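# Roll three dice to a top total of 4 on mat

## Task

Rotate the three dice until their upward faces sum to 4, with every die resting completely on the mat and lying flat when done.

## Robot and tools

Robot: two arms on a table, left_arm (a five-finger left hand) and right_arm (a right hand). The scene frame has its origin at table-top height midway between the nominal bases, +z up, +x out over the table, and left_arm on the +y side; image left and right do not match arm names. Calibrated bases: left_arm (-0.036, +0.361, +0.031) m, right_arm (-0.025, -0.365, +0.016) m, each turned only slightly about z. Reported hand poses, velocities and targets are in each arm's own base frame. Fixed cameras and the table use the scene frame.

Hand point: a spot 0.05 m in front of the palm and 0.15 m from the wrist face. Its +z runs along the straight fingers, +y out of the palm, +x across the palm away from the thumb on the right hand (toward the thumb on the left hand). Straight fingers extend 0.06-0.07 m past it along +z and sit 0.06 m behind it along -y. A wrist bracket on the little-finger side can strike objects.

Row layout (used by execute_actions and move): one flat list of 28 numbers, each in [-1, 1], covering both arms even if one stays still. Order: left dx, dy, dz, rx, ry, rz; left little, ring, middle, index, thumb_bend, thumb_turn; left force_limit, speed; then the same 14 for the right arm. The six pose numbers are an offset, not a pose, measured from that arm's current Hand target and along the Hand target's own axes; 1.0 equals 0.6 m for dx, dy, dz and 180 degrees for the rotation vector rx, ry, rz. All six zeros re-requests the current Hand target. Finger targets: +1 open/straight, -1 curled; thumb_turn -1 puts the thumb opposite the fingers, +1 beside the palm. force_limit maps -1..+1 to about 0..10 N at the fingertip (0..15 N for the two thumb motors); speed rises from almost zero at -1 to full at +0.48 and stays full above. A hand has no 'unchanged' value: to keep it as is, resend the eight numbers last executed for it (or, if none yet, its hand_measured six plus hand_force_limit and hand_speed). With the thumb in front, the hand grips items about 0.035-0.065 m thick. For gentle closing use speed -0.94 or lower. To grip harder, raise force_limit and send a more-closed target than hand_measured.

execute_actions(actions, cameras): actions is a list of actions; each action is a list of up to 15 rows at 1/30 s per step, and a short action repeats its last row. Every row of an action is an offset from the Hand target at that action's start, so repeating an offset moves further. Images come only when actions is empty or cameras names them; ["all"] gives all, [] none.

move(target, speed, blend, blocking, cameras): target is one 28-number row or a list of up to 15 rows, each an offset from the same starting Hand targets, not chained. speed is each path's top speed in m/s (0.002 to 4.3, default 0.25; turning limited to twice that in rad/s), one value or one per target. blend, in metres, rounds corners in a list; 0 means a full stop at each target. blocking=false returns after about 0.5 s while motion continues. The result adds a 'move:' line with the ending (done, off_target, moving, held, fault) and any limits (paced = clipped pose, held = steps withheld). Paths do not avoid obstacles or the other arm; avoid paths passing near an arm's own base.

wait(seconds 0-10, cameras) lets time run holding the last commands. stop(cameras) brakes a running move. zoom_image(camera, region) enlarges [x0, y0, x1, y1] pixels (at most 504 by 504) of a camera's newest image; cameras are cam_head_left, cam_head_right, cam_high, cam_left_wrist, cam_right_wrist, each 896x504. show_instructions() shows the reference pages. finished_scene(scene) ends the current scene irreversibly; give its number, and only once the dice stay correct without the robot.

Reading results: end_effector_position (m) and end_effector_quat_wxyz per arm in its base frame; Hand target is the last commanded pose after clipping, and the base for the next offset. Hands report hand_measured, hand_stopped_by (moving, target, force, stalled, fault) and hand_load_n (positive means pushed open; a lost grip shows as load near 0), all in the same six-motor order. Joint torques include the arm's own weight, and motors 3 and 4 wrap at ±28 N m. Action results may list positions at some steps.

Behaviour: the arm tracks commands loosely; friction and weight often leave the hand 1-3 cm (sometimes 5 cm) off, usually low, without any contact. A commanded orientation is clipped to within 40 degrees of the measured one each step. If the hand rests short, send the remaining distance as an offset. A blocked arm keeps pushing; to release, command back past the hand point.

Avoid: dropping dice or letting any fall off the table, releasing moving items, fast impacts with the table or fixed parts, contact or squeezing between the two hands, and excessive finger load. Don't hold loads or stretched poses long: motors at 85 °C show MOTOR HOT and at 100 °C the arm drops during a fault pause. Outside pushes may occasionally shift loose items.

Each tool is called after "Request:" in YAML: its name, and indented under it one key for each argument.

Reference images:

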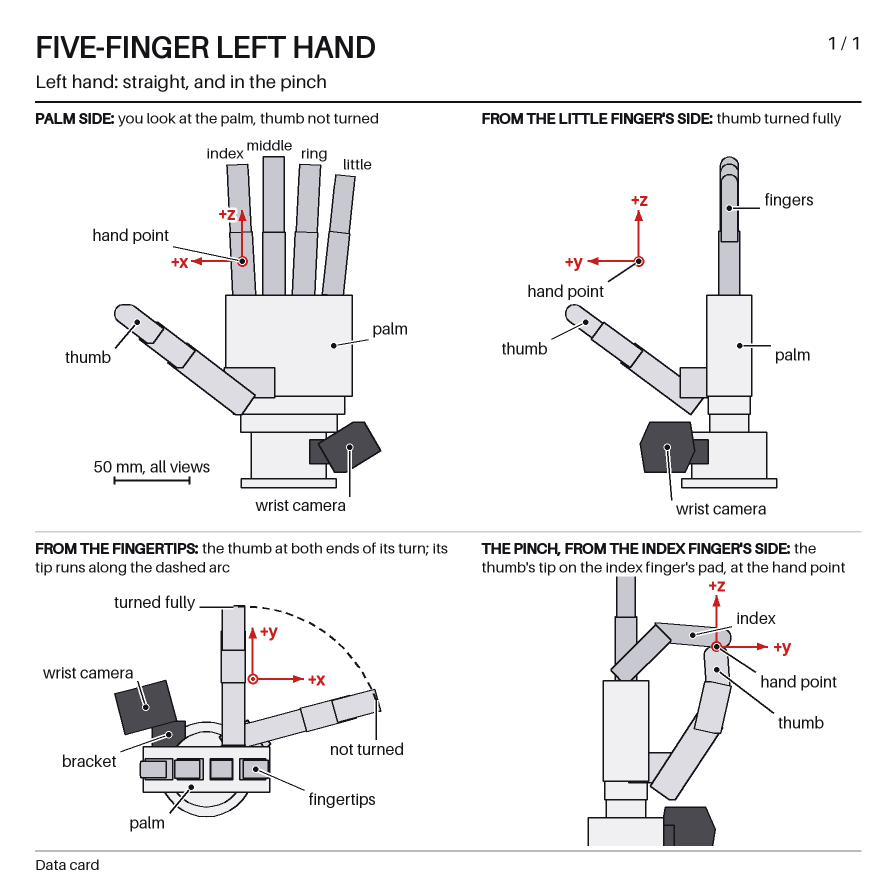

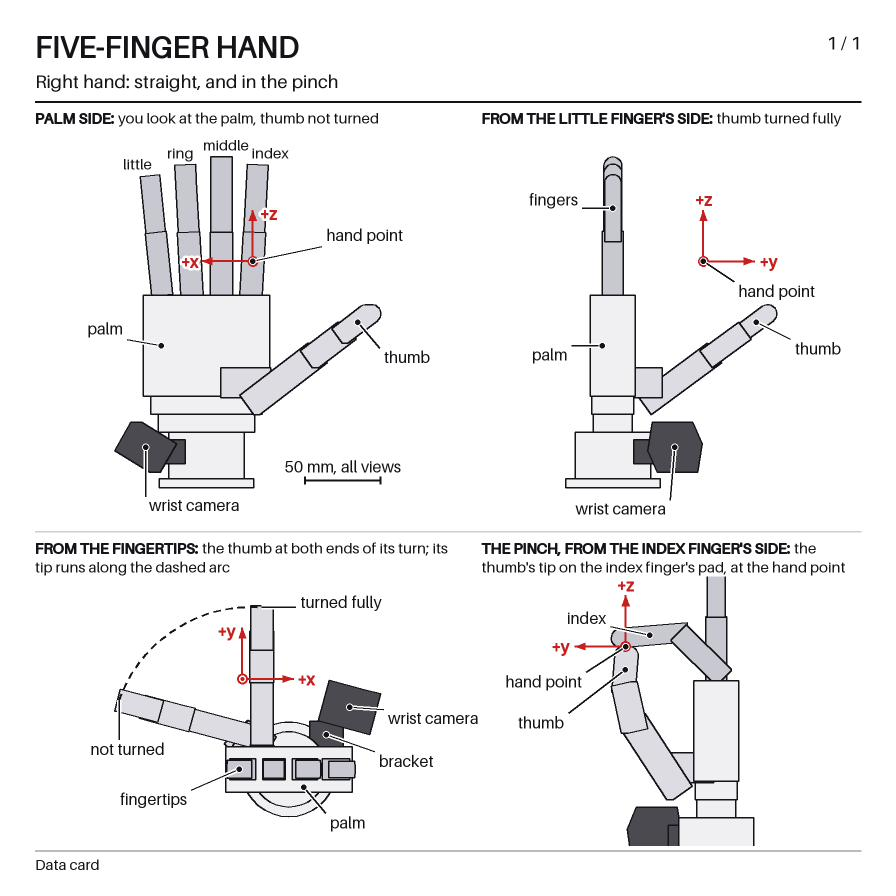

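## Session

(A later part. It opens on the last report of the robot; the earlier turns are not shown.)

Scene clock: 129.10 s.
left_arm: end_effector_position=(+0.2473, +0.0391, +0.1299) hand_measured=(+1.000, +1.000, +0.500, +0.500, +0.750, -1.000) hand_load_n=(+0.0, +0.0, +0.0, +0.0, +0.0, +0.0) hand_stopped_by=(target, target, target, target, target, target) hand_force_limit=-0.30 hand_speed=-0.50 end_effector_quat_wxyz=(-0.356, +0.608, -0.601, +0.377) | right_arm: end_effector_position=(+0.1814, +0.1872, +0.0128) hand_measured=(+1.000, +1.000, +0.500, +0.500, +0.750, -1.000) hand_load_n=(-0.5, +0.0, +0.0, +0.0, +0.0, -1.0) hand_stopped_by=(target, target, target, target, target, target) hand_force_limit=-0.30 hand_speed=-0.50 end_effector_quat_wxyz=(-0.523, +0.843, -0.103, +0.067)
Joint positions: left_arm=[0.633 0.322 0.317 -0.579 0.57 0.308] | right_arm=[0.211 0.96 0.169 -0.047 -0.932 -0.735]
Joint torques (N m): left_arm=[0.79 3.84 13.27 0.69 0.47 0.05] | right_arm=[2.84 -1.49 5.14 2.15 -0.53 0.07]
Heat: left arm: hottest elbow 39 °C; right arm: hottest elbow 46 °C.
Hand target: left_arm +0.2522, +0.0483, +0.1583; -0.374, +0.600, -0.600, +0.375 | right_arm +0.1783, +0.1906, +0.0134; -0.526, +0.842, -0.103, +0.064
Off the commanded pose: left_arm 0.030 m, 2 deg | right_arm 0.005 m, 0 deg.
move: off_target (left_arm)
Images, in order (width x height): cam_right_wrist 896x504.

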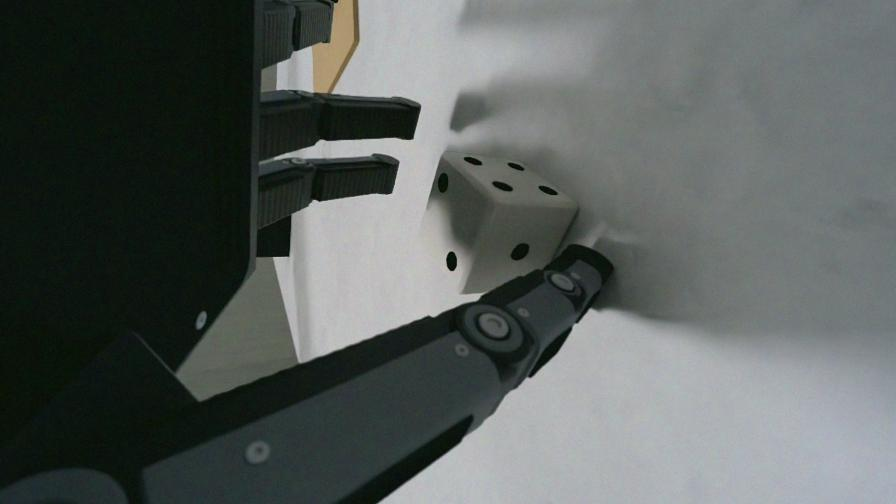

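Request:
move:
  target: [0,0,0,0,0,0,1,1,0.5,0.5,0.75,-1,-0.3,-0.5,0,0,0,0,0,0,1,1,-0.3,-0.3,0.2,-1,-0.3,-0.9]
  cameras: ["cam_right_wrist"]

Request:
wait:
  seconds: 1
  cameras: ["cam_right_wrist"]

Scene clock: 131.43 s.
left_arm: end_effector_position=(+0.2473, +0.0391, +0.1299) hand_measured=(+1.000, +1.000, +0.500, +0.500, +0.750, -1.000) hand_load_n=(+0.0, +0.0, +0.0, +0.0, +0.0, +0.0) hand_stopped_by=(target, target, target, target, target, target) hand_force_limit=-0.30 hand_speed=-0.50 end_effector_quat_wxyz=(-0.356, +0.608, -0.601, +0.377) | right_arm: end_effector_position=(+0.1778, +0.1873, +0.0109) hand_measured=(+1.000, +1.000, -0.010, -0.038, +0.486, -1.000) hand_load_n=(+0.0, +0.0, +3.5, +6.0, +8.5, +0.0) hand_stopped_by=(target, target, force, force, force, target) hand_force_limit=-0.30 hand_speed=-0.90 end_effector_quat_wxyz=(-0.523, +0.843, -0.107, +0.063)
Joint positions: left_arm=[0.633 0.322 0.317 -0.579 0.57 0.308] | right_arm=[0.214 0.959 0.163 -0.047 -0.932 -0.727]
Joint torques (N m): left_arm=[0.73 3.84 13.27 0.69 0.47 0.05] | right_arm=[2.67 -1.44 5.5 2.11 -0.5 0.03]
Heat: left arm: hottest elbow 40 °C; right arm: hottest elbow 45 °C.
Hand target: left_arm +0.2522, +0.0483, +0.1583; -0.374, +0.600, -0.600, +0.375 | right_arm +0.1784, +0.1906, +0.0135; -0.526, +0.842, -0.103, +0.065
Off the commanded pose: left_arm 0.030 m, 2 deg | right_arm 0.004 m, 1 deg.
move: off_target (left_arm)
Images, in order (width x height): cam_right_wrist 896x504.

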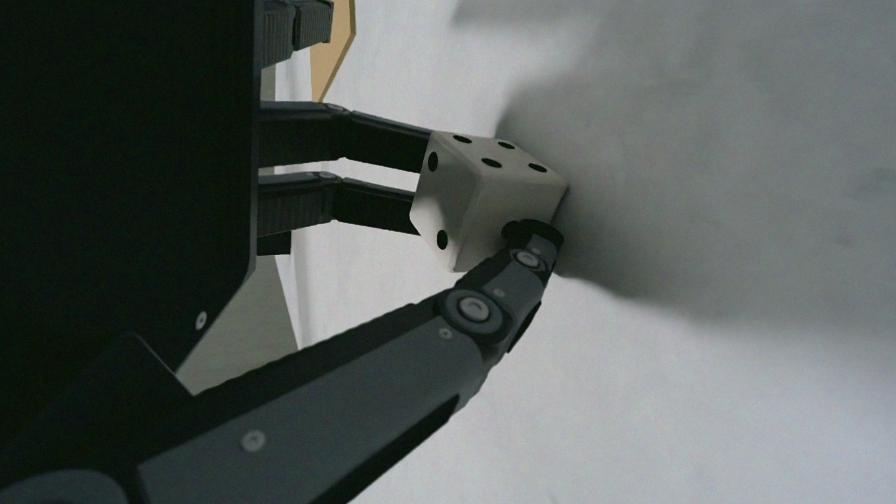

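Scene clock: 132.43 s.
left_arm: end_effector_position=(+0.2473, +0.0391, +0.1299) hand_measured=(+1.000, +1.000, +0.500, +0.500, +0.750, -1.000) hand_load_n=(+0.0, -0.5, +0.0, +0.0, +0.0, +0.0) hand_stopped_by=(target, target, target, target, target, target) hand_force_limit=-0.30 hand_speed=-0.50 end_effector_quat_wxyz=(-0.356, +0.608, -0.601, +0.377) | right_arm: end_effector_position=(+0.1778, +0.1873, +0.0109) hand_measured=(+1.000, +1.000, -0.010, -0.038, +0.486, -1.000) hand_load_n=(+0.0, +0.0, +3.5, +6.5, +8.0, +0.0) hand_stopped_by=(target, target, force, force, force, target) hand_force_limit=-0.30 hand_speed=-0.90 end_effector_quat_wxyz=(-0.523, +0.843, -0.107, +0.063)
Joint positions: left_arm=[0.633 0.322 0.317 -0.579 0.57 0.308] | right_arm=[0.214 0.959 0.163 -0.047 -0.932 -0.727]
Joint torques (N m): left_arm=[0.73 3.9 13.27 0.69 0.47 0.05] | right_arm=[2.67 -1.44 5.49 2.11 -0.5 0.02]
Heat: left arm: hottest elbow 40 °C; right arm: hottest elbow 45 °C.
Hand target: left_arm +0.2522, +0.0483, +0.1583; -0.374, +0.600, -0.600, +0.375 | right_arm +0.1784, +0.1906, +0.0135; -0.526, +0.842, -0.103, +0.065
Off the commanded pose: left_arm 0.030 m, 2 deg | right_arm 0.004 m, 1 deg.
wait: 1.00 s; at rest by 0.17 s
Images, in order (width x height): cam_right_wrist 896x504.

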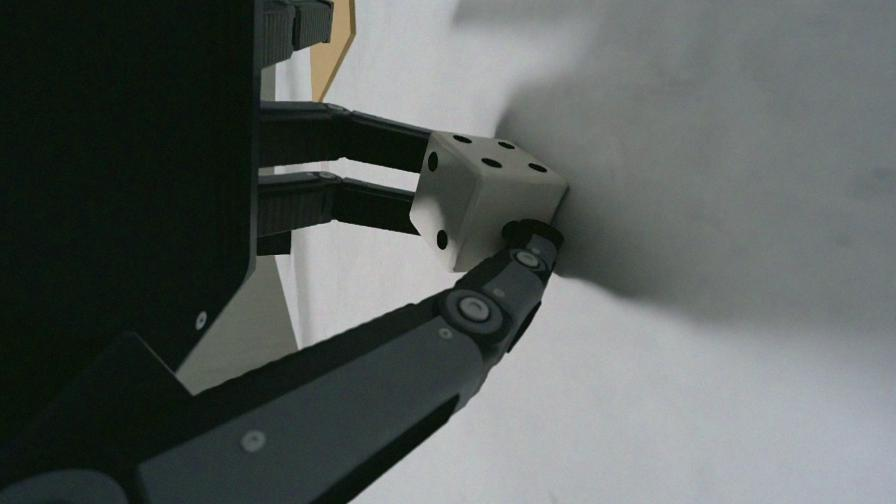

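Request:
move:
  target:
    - [0,0,0,0,0,0,1,1,0.5,0.5,0.75,-1,-0.3,-0.5,0,-0.1049,-0.0511,0,0,0,1,1,-0.3,-0.3,0.2,-1,-0.3,-0.9]
    - [0,0,0,0,0,0,1,1,0.5,0.5,0.75,-1,-0.3,-0.5,-0.0162,-0.3419,0.4347,0,0,0,1,1,-0.3,-0.3,0.2,-1,-0.3,-0.9]
  blend: 0.03
  cameras: ["cam_high","cam_right_wrist"]

Request:
zoom_image:
  camera: "cam_high"
  region: [300, 160, 480, 280]

Scene clock: 135.43 s.
left_arm: end_effector_position=(+0.2473, +0.0391, +0.1299) hand_measured=(+1.000, +1.000, +0.500, +0.500, +0.750, -1.000) hand_load_n=(+0.0, +0.0, +0.0, +0.0, +0.0, +0.0) hand_stopped_by=(target, target, target, target, target, target) hand_force_limit=-0.30 hand_speed=-0.50 end_effector_quat_wxyz=(-0.356, +0.608, -0.601, +0.377) | right_arm: end_effector_position=(+0.2401, +0.4856, +0.0662) hand_measured=(+1.000, +1.000, -0.010, -0.038, +0.486, -1.000) hand_load_n=(+0.0, +0.0, +3.5, +5.5, +8.5, +0.0) hand_stopped_by=(target, target, force, force, force, target) hand_force_limit=-0.30 hand_speed=-0.90 end_effector_quat_wxyz=(-0.506, +0.854, -0.106, +0.060)
Joint positions: left_arm=[0.633 0.322 0.317 -0.579 0.57 0.308] | right_arm=[0.965 1.527 0.771 0.224 -0.318 -0.176]
Joint torques (N m): left_arm=[0.73 3.84 13.27 0.69 0.47 0.05] | right_arm=[2.49 -9.64 8.9 3 -0.02 0.02]
Heat: left arm: hottest elbow 40 °C; right arm: hottest elbow 45 °C.
Hand target: left_arm +0.2522, +0.0483, +0.1583; -0.374, +0.600, -0.600, +0.375 | right_arm +0.2474, +0.5077, +0.0834; -0.526, +0.842, -0.103, +0.064
Off the commanded pose: left_arm 0.030 m, 2 deg | right_arm 0.029 m, 3 deg.
move: off_target (left_arm, right_arm)
Images, in order (width x height): cam_high 896x504, cam_right_wrist 896x504.

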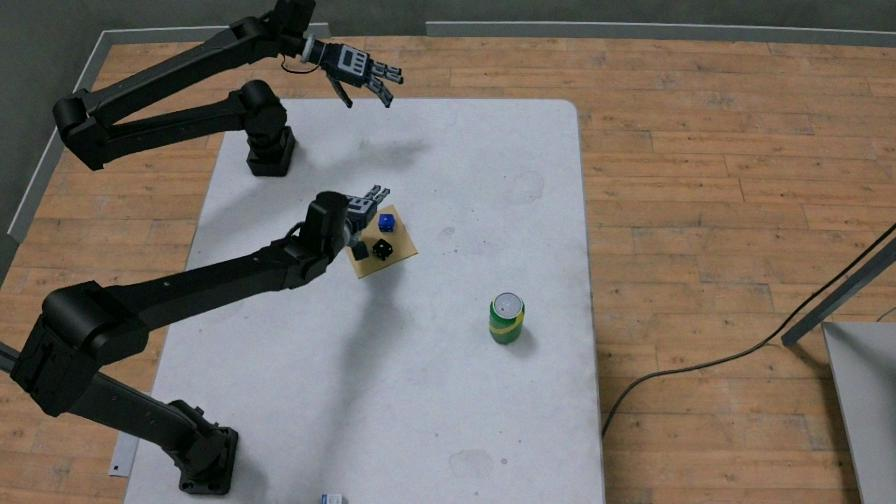

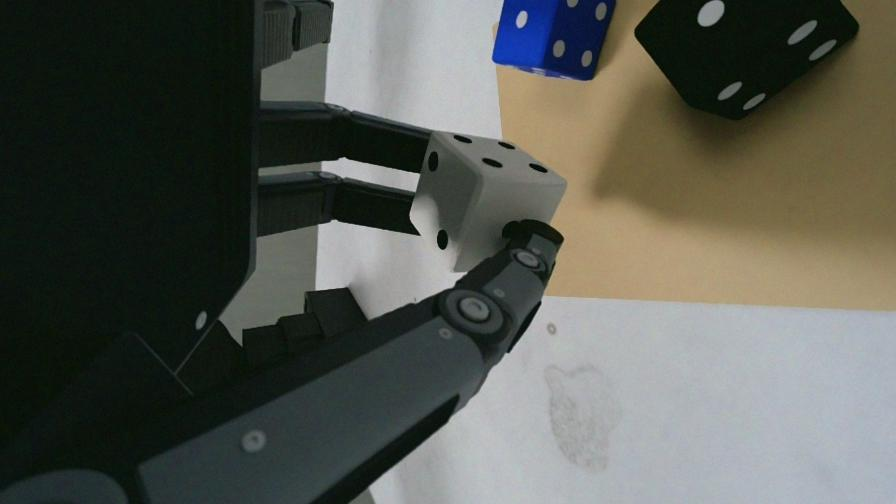

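Scaled by 2.800 from the camera's 896x504 image, which has a finer 1280x720 frame.

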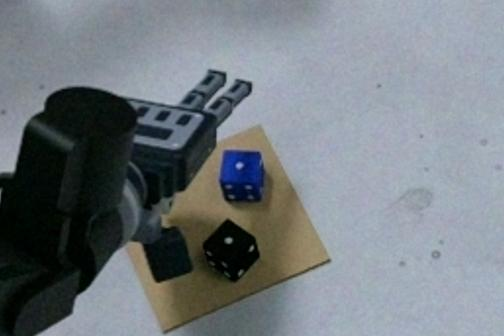

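Request:
move:
  target: [0,0,0,0,0,0,1,1,0.5,0.5,0.75,-1,-0.3,-0.5,0.0133,0.0739,0.0119,0,0,0,1,1,-0.3,-0.3,0.2,-1,-0.3,-0.9]
  speed: 0.15
  cameras: ["cam_head_left","cam_right_wrist"]

Scene clock: 137.50 s.
left_arm: end_effector_position=(+0.2473, +0.0391, +0.1299) hand_measured=(+1.000, +1.000, +0.500, +0.500, +0.750, -1.000) hand_load_n=(+0.0, +0.0, +0.0, +0.0, +0.0, +0.0) hand_stopped_by=(target, target, target, target, target, target) hand_force_limit=-0.30 hand_speed=-0.50 end_effector_quat_wxyz=(-0.356, +0.608, -0.601, +0.377) | right_arm: end_effector_position=(+0.2436, +0.4917, +0.0383) hand_measured=(+1.000, +1.000, -0.010, -0.038, +0.486, -1.000) hand_load_n=(+0.0, +0.0, +3.5, +6.0, +9.0, +0.5) hand_stopped_by=(target, target, force, force, force, target) hand_force_limit=-0.30 hand_speed=-0.90 end_effector_quat_wxyz=(-0.519, +0.847, -0.100, +0.059)
Joint positions: left_arm=[0.633 0.322 0.317 -0.579 0.57 0.308] | right_arm=[0.961 1.612 0.75 0.36 -0.335 -0.175]
Joint torques (N m): left_arm=[0.79 3.84 13.27 0.69 0.47 0.05] | right_arm=[0.38 -10.58 5.79 2.93 -0.32 -0.09]
Heat: left arm: hottest elbow 41 °C; right arm: hottest elbow 45 °C.
Hand target: left_arm +0.2522, +0.0483, +0.1583; -0.374, +0.600, -0.600, +0.375 | right_arm +0.2521, +0.4931, +0.0405; -0.526, +0.842, -0.103, +0.064
Off the commanded pose: left_arm 0.030 m, 2 deg | right_arm 0.009 m, 1 deg.
move: off_target (left_arm)
Images, in order (width x height): cam_head_left 896x504, cam_right_wrist 896x504.

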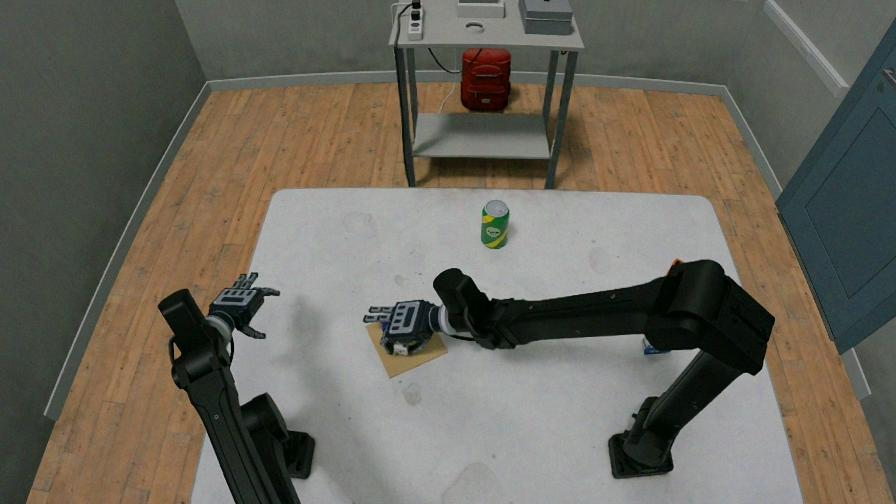

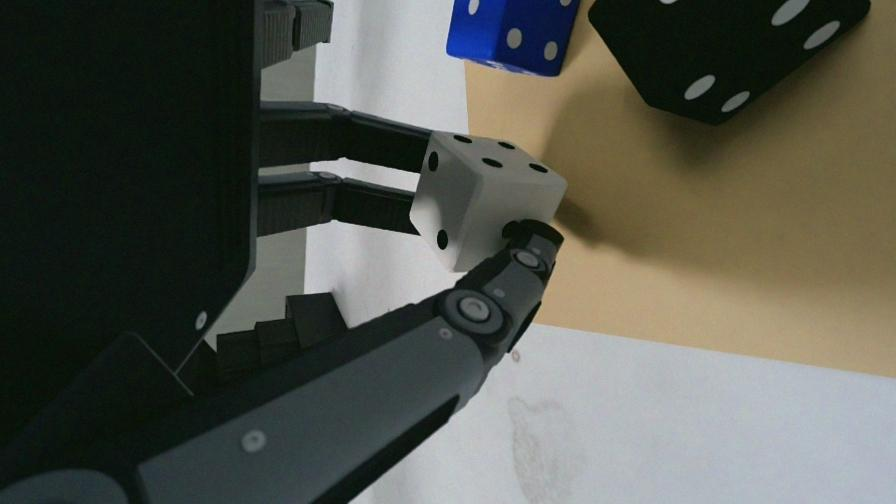

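Request:
move:
  target:
    - [0,0,0,0,0,0,1,1,0.5,0.5,0.75,-1,-0.3,-0.5,-0.005,0.0083,-0.017,0,0,0,1,1,-0.3,-0.3,0.2,-1,-0.3,-0.9]
    - [0,0,0,0,0,0,1,1,0.5,0.5,0.75,-1,-0.3,-0.5,-0.005,0.0323,-0.0053,0,0,0,1,1,-0.3,-0.3,0.2,-1,-0.3,-0.9]
  speed: 0.08
  cameras: ["cam_right_wrist"]

Scene clock: 139.53 s.
left_arm: end_effector_position=(+0.2473, +0.0391, +0.1299) hand_measured=(+1.000, +1.000, +0.500, +0.500, +0.750, -1.000) hand_load_n=(+0.0, +0.0, +0.0, -0.5, +0.0, +0.0) hand_stopped_by=(target, target, target, target, target, target) hand_force_limit=-0.30 hand_speed=-0.50 end_effector_quat_wxyz=(-0.356, +0.608, -0.601, +0.377) | right_arm: end_effector_position=(+0.2386, +0.4830, +0.0253) hand_measured=(+1.000, +1.000, -0.010, -0.038, +0.486, -1.000) hand_load_n=(+0.0, +0.0, +3.5, +5.5, +8.5, +0.0) hand_stopped_by=(target, target, force, force, force, target) hand_force_limit=-0.30 hand_speed=-0.90 end_effector_quat_wxyz=(-0.521, +0.846, -0.100, +0.060)
Joint positions: left_arm=[0.633 0.322 0.317 -0.579 0.57 0.308] | right_arm=[0.958 1.626 0.709 0.419 -0.338 -0.175]
Joint torques (N m): left_arm=[0.79 3.84 13.27 0.69 0.47 0.05] | right_arm=[0.38 -10.05 5.33 3.03 -0.32 -0.11]
Heat: left arm: hottest elbow 41 °C; right arm: hottest elbow 45 °C.
Hand target: left_arm +0.2522, +0.0483, +0.1583; -0.374, +0.600, -0.600, +0.375 | right_arm +0.2462, +0.4828, +0.0245; -0.526, +0.842, -0.103, +0.064
Off the commanded pose: left_arm 0.030 m, 2 deg | right_arm 0.008 m, 1 deg.
move: off_target (left_arm)
Images, in order (width x height): cam_right_wrist 896x504.

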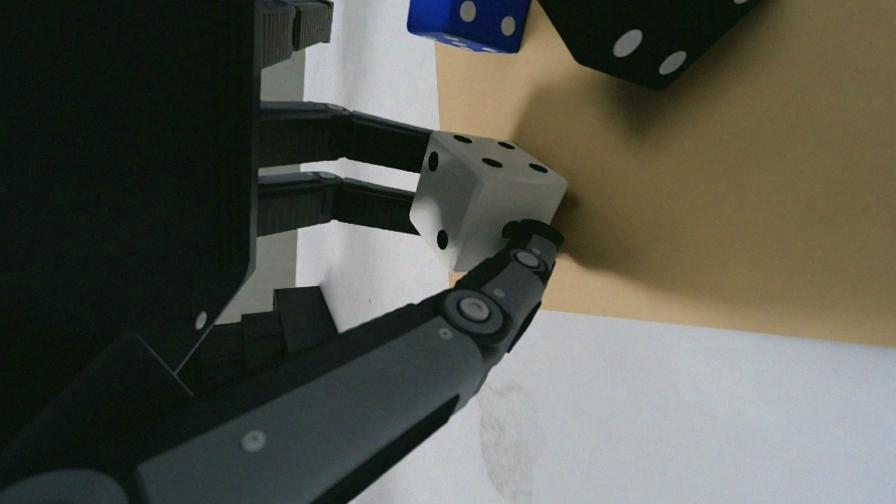

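Request:
move:
  target: [0,0,0,0,0,0,1,1,0.5,0.5,0.75,-1,-0.3,-0.5,0,0.0165,0.0080,0,0,0,1,1,-0.3,-0.3,0.2,-1,-0.3,-0.9]
  speed: 0.06
  cameras: ["cam_right_wrist"]

Scene clock: 140.53 s.
left_arm: end_effector_position=(+0.2473, +0.0391, +0.1299) hand_measured=(+1.000, +1.000, +0.500, +0.500, +0.750, -1.000) hand_load_n=(-0.5, +0.0, +0.0, +0.0, +0.0, +0.0) hand_stopped_by=(target, target, target, target, target, target) hand_force_limit=-0.30 hand_speed=-0.50 end_effector_quat_wxyz=(-0.356, +0.608, -0.601, +0.377) | right_arm: end_effector_position=(+0.2396, +0.4841, +0.0176) hand_measured=(+1.000, +1.000, -0.010, -0.038, +0.486, -1.000) hand_load_n=(+0.0, +0.0, +3.5, +6.0, +8.5, +0.5) hand_stopped_by=(target, target, force, force, force, target) hand_force_limit=-0.30 hand_speed=-0.90 end_effector_quat_wxyz=(-0.524, +0.844, -0.099, +0.061)
Joint positions: left_arm=[0.633 0.322 0.317 -0.579 0.57 0.308] | right_arm=[0.957 1.651 0.704 0.456 -0.339 -0.175]
Joint torques (N m): left_arm=[0.73 3.84 13.27 0.7 0.47 0.05] | right_arm=[0.38 -10.05 5.12 2.89 -0.26 -0.1]
Heat: left arm: hottest elbow 41 °C; right arm: hottest elbow 45 °C.
Hand target: left_arm +0.2522, +0.0483, +0.1583; -0.374, +0.600, -0.600, +0.375 | right_arm +0.2463, +0.4827, +0.0133; -0.526, +0.842, -0.103, +0.064
Off the commanded pose: left_arm 0.030 m, 2 deg | right_arm 0.008 m, 1 deg.
move: off_target (left_arm)
Images, in order (width x height): cam_right_wrist 896x504.

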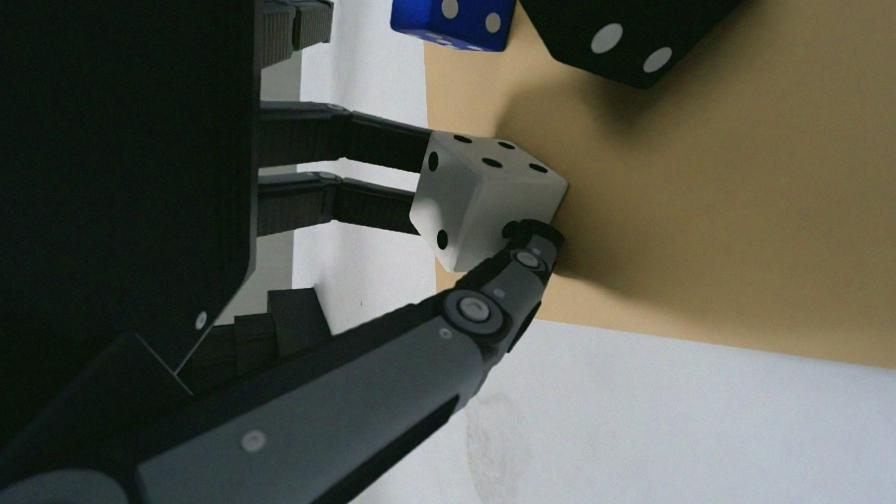

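Request:
move:
  target: [0,0,0,0,0,0,1,1,0.5,0.5,0.75,-1,-0.3,-0.5,0,0.0075,0.0036,0,0,0,1,1,-0.3,-0.3,0.2,-1,-0.3,-0.9]
  speed: 0.06
  cameras: ["cam_right_wrist"]

Scene clock: 141.47 s.
left_arm: end_effector_position=(+0.2473, +0.0391, +0.1299) hand_measured=(+1.000, +1.000, +0.500, +0.500, +0.750, -1.000) hand_load_n=(+0.0, +0.0, +0.0, +0.0, +0.0, +0.0) hand_stopped_by=(target, target, target, target, target, target) hand_force_limit=-0.30 hand_speed=-0.50 end_effector_quat_wxyz=(-0.356, +0.608, -0.601, +0.377) | right_arm: end_effector_position=(+0.2408, +0.4862, +0.0175) hand_measured=(+1.000, +1.000, -0.010, -0.038, +0.486, -1.000) hand_load_n=(+0.0, +0.0, +3.5, +6.0, +8.5, +0.5) hand_stopped_by=(target, target, force, force, force, target) hand_force_limit=-0.30 hand_speed=-0.90 end_effector_quat_wxyz=(-0.528, +0.841, -0.097, +0.063)
Joint positions: left_arm=[0.633 0.322 0.317 -0.579 0.57 0.308] | right_arm=[0.957 1.658 0.704 0.475 -0.34 -0.175]
Joint torques (N m): left_arm=[0.73 3.84 13.27 0.68 0.47 0.05] | right_arm=[0.38 -9.47 4.85 2.69 -0.2 -0.11]
Heat: left arm: hottest elbow 41 °C; right arm: hottest elbow 44 °C.
Hand target: left_arm +0.2522, +0.0483, +0.1583; -0.374, +0.600, -0.600, +0.375 | right_arm +0.2463, +0.4827, +0.0084; -0.526, +0.842, -0.103, +0.065
Off the commanded pose: left_arm 0.030 m, 2 deg | right_arm 0.011 m, 1 deg.
move: off_target (left_arm, right_arm)
Images, in order (width x height): cam_right_wrist 896x504.

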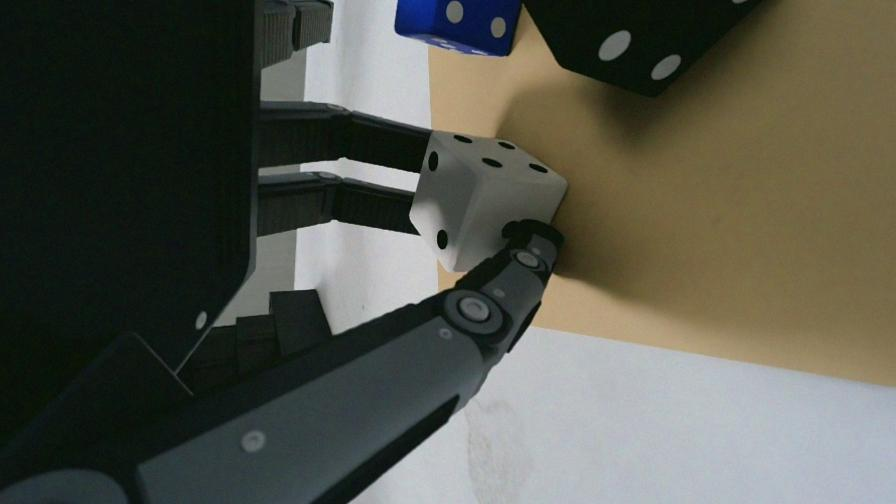

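Request:
move:
  target:
    - [0,0,0,0,0,0,1,1,0.5,0.5,0.75,-1,-0.3,-0.5,0,-0.006,-0.0028,0,0,0,1,1,0.1,0.1,0.55,-1,-0.3,-0.9]
    - [0,0,0,0,0,0,1,1,0.5,0.5,0.75,-1,-0.3,-0.5,0,-0.006,-0.0028,0,0,0,1,1,0.5,0.5,0.75,-1,-0.3,-0.5]
  speed: 0.06
  cameras: ["cam_right_wrist"]

Scene clock: 143.67 s.
left_arm: end_effector_position=(+0.2473, +0.0391, +0.1299) hand_measured=(+1.000, +1.000, +0.500, +0.500, +0.750, -1.000) hand_load_n=(+0.0, +0.0, +0.0, +0.0, +0.0, +0.0) hand_stopped_by=(target, target, target, target, target, target) hand_force_limit=-0.30 hand_speed=-0.50 end_effector_quat_wxyz=(-0.356, +0.608, -0.601, +0.377) | right_arm: end_effector_position=(+0.2414, +0.4876, +0.0184) hand_measured=(+1.000, +1.000, +0.500, +0.500, +0.748, -1.000) hand_load_n=(+0.0, +0.0, +0.0, +0.0, -4.0, -0.5) hand_stopped_by=(target, target, target, target, target, target) hand_force_limit=-0.30 hand_speed=-0.50 end_effector_quat_wxyz=(-0.532, +0.839, -0.096, +0.064)
Joint positions: left_arm=[0.633 0.322 0.317 -0.579 0.57 0.308] | right_arm=[0.957 1.661 0.704 0.487 -0.342 -0.175]
Joint torques (N m): left_arm=[0.73 3.84 13.27 0.68 0.47 0.05] | right_arm=[0.44 -10.4 5.03 1.85 -0.11 -0.11]
Heat: left arm: hottest elbow 42 °C; right arm: hottest elbow 44 °C.
Hand target: left_arm +0.2522, +0.0483, +0.1583; -0.374, +0.600, -0.600, +0.375 | right_arm +0.2463, +0.4827, +0.0123; -0.526, +0.842, -0.103, +0.065
Off the commanded pose: left_arm 0.030 m, 2 deg | right_arm 0.009 m, 1 deg.
move: off_target (left_arm)
Images, in order (width x height): cam_right_wrist 896x504.

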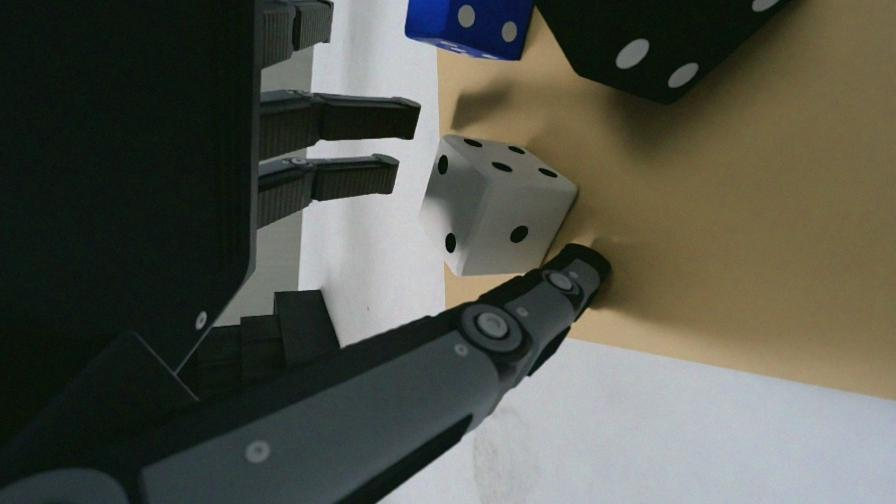

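Request:
move:
  target: [0,0,0,0,0,0,1,1,0.5,0.5,0.75,-1,-0.3,-0.5,0,-0.15,-0.0730,0,0,0,1,1,0.5,0.5,0.75,-1,-0.3,-0.5]
  speed: 0.15
  cameras: ["cam_right_wrist"]

Scene clock: 145.20 s.
left_arm: end_effector_position=(+0.2473, +0.0391, +0.1299) hand_measured=(+1.000, +1.000, +0.500, +0.500, +0.750, -1.000) hand_load_n=(+0.0, +0.0, +0.0, +0.0, +0.0, +0.0) hand_stopped_by=(target, target, target, target, target, target) hand_force_limit=-0.30 hand_speed=-0.50 end_effector_quat_wxyz=(-0.356, +0.608, -0.601, +0.377) | right_arm: end_effector_position=(+0.2317, +0.4738, +0.0928) hand_measured=(+1.000, +1.000, +0.500, +0.500, +0.748, -1.000) hand_load_n=(+0.0, +0.0, +0.0, -0.5, +0.5, +0.0) hand_stopped_by=(target, target, target, target, target, target) hand_force_limit=-0.30 hand_speed=-0.50 end_effector_quat_wxyz=(-0.514, +0.850, -0.102, +0.054)
Joint positions: left_arm=[0.633 0.322 0.317 -0.579 0.57 0.308] | right_arm=[0.957 1.439 0.754 0.168 -0.342 -0.175]
Joint torques (N m): left_arm=[0.73 3.84 13.27 0.69 0.48 0.05] | right_arm=[0.5 -10.11 8.99 1.54 -0.12 -0.11]
Heat: left arm: hottest elbow 42 °C; right arm: hottest elbow 44 °C.
Hand target: left_arm +0.2522, +0.0483, +0.1583; -0.374, +0.600, -0.600, +0.375 | right_arm +0.2463, +0.4829, +0.1125; -0.526, +0.842, -0.103, +0.065
Off the commanded pose: left_arm 0.030 m, 2 deg | right_arm 0.026 m, 2 deg.
move: off_target (left_arm, right_arm)
Images, in order (width x height): cam_right_wrist 896x504.

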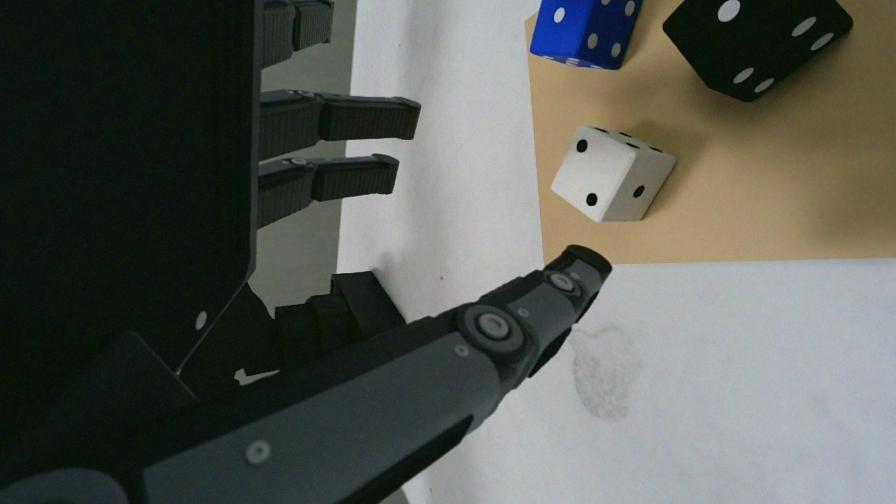

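Request:
finished_scene:
  scene: 1

The scene is finished: the task was done.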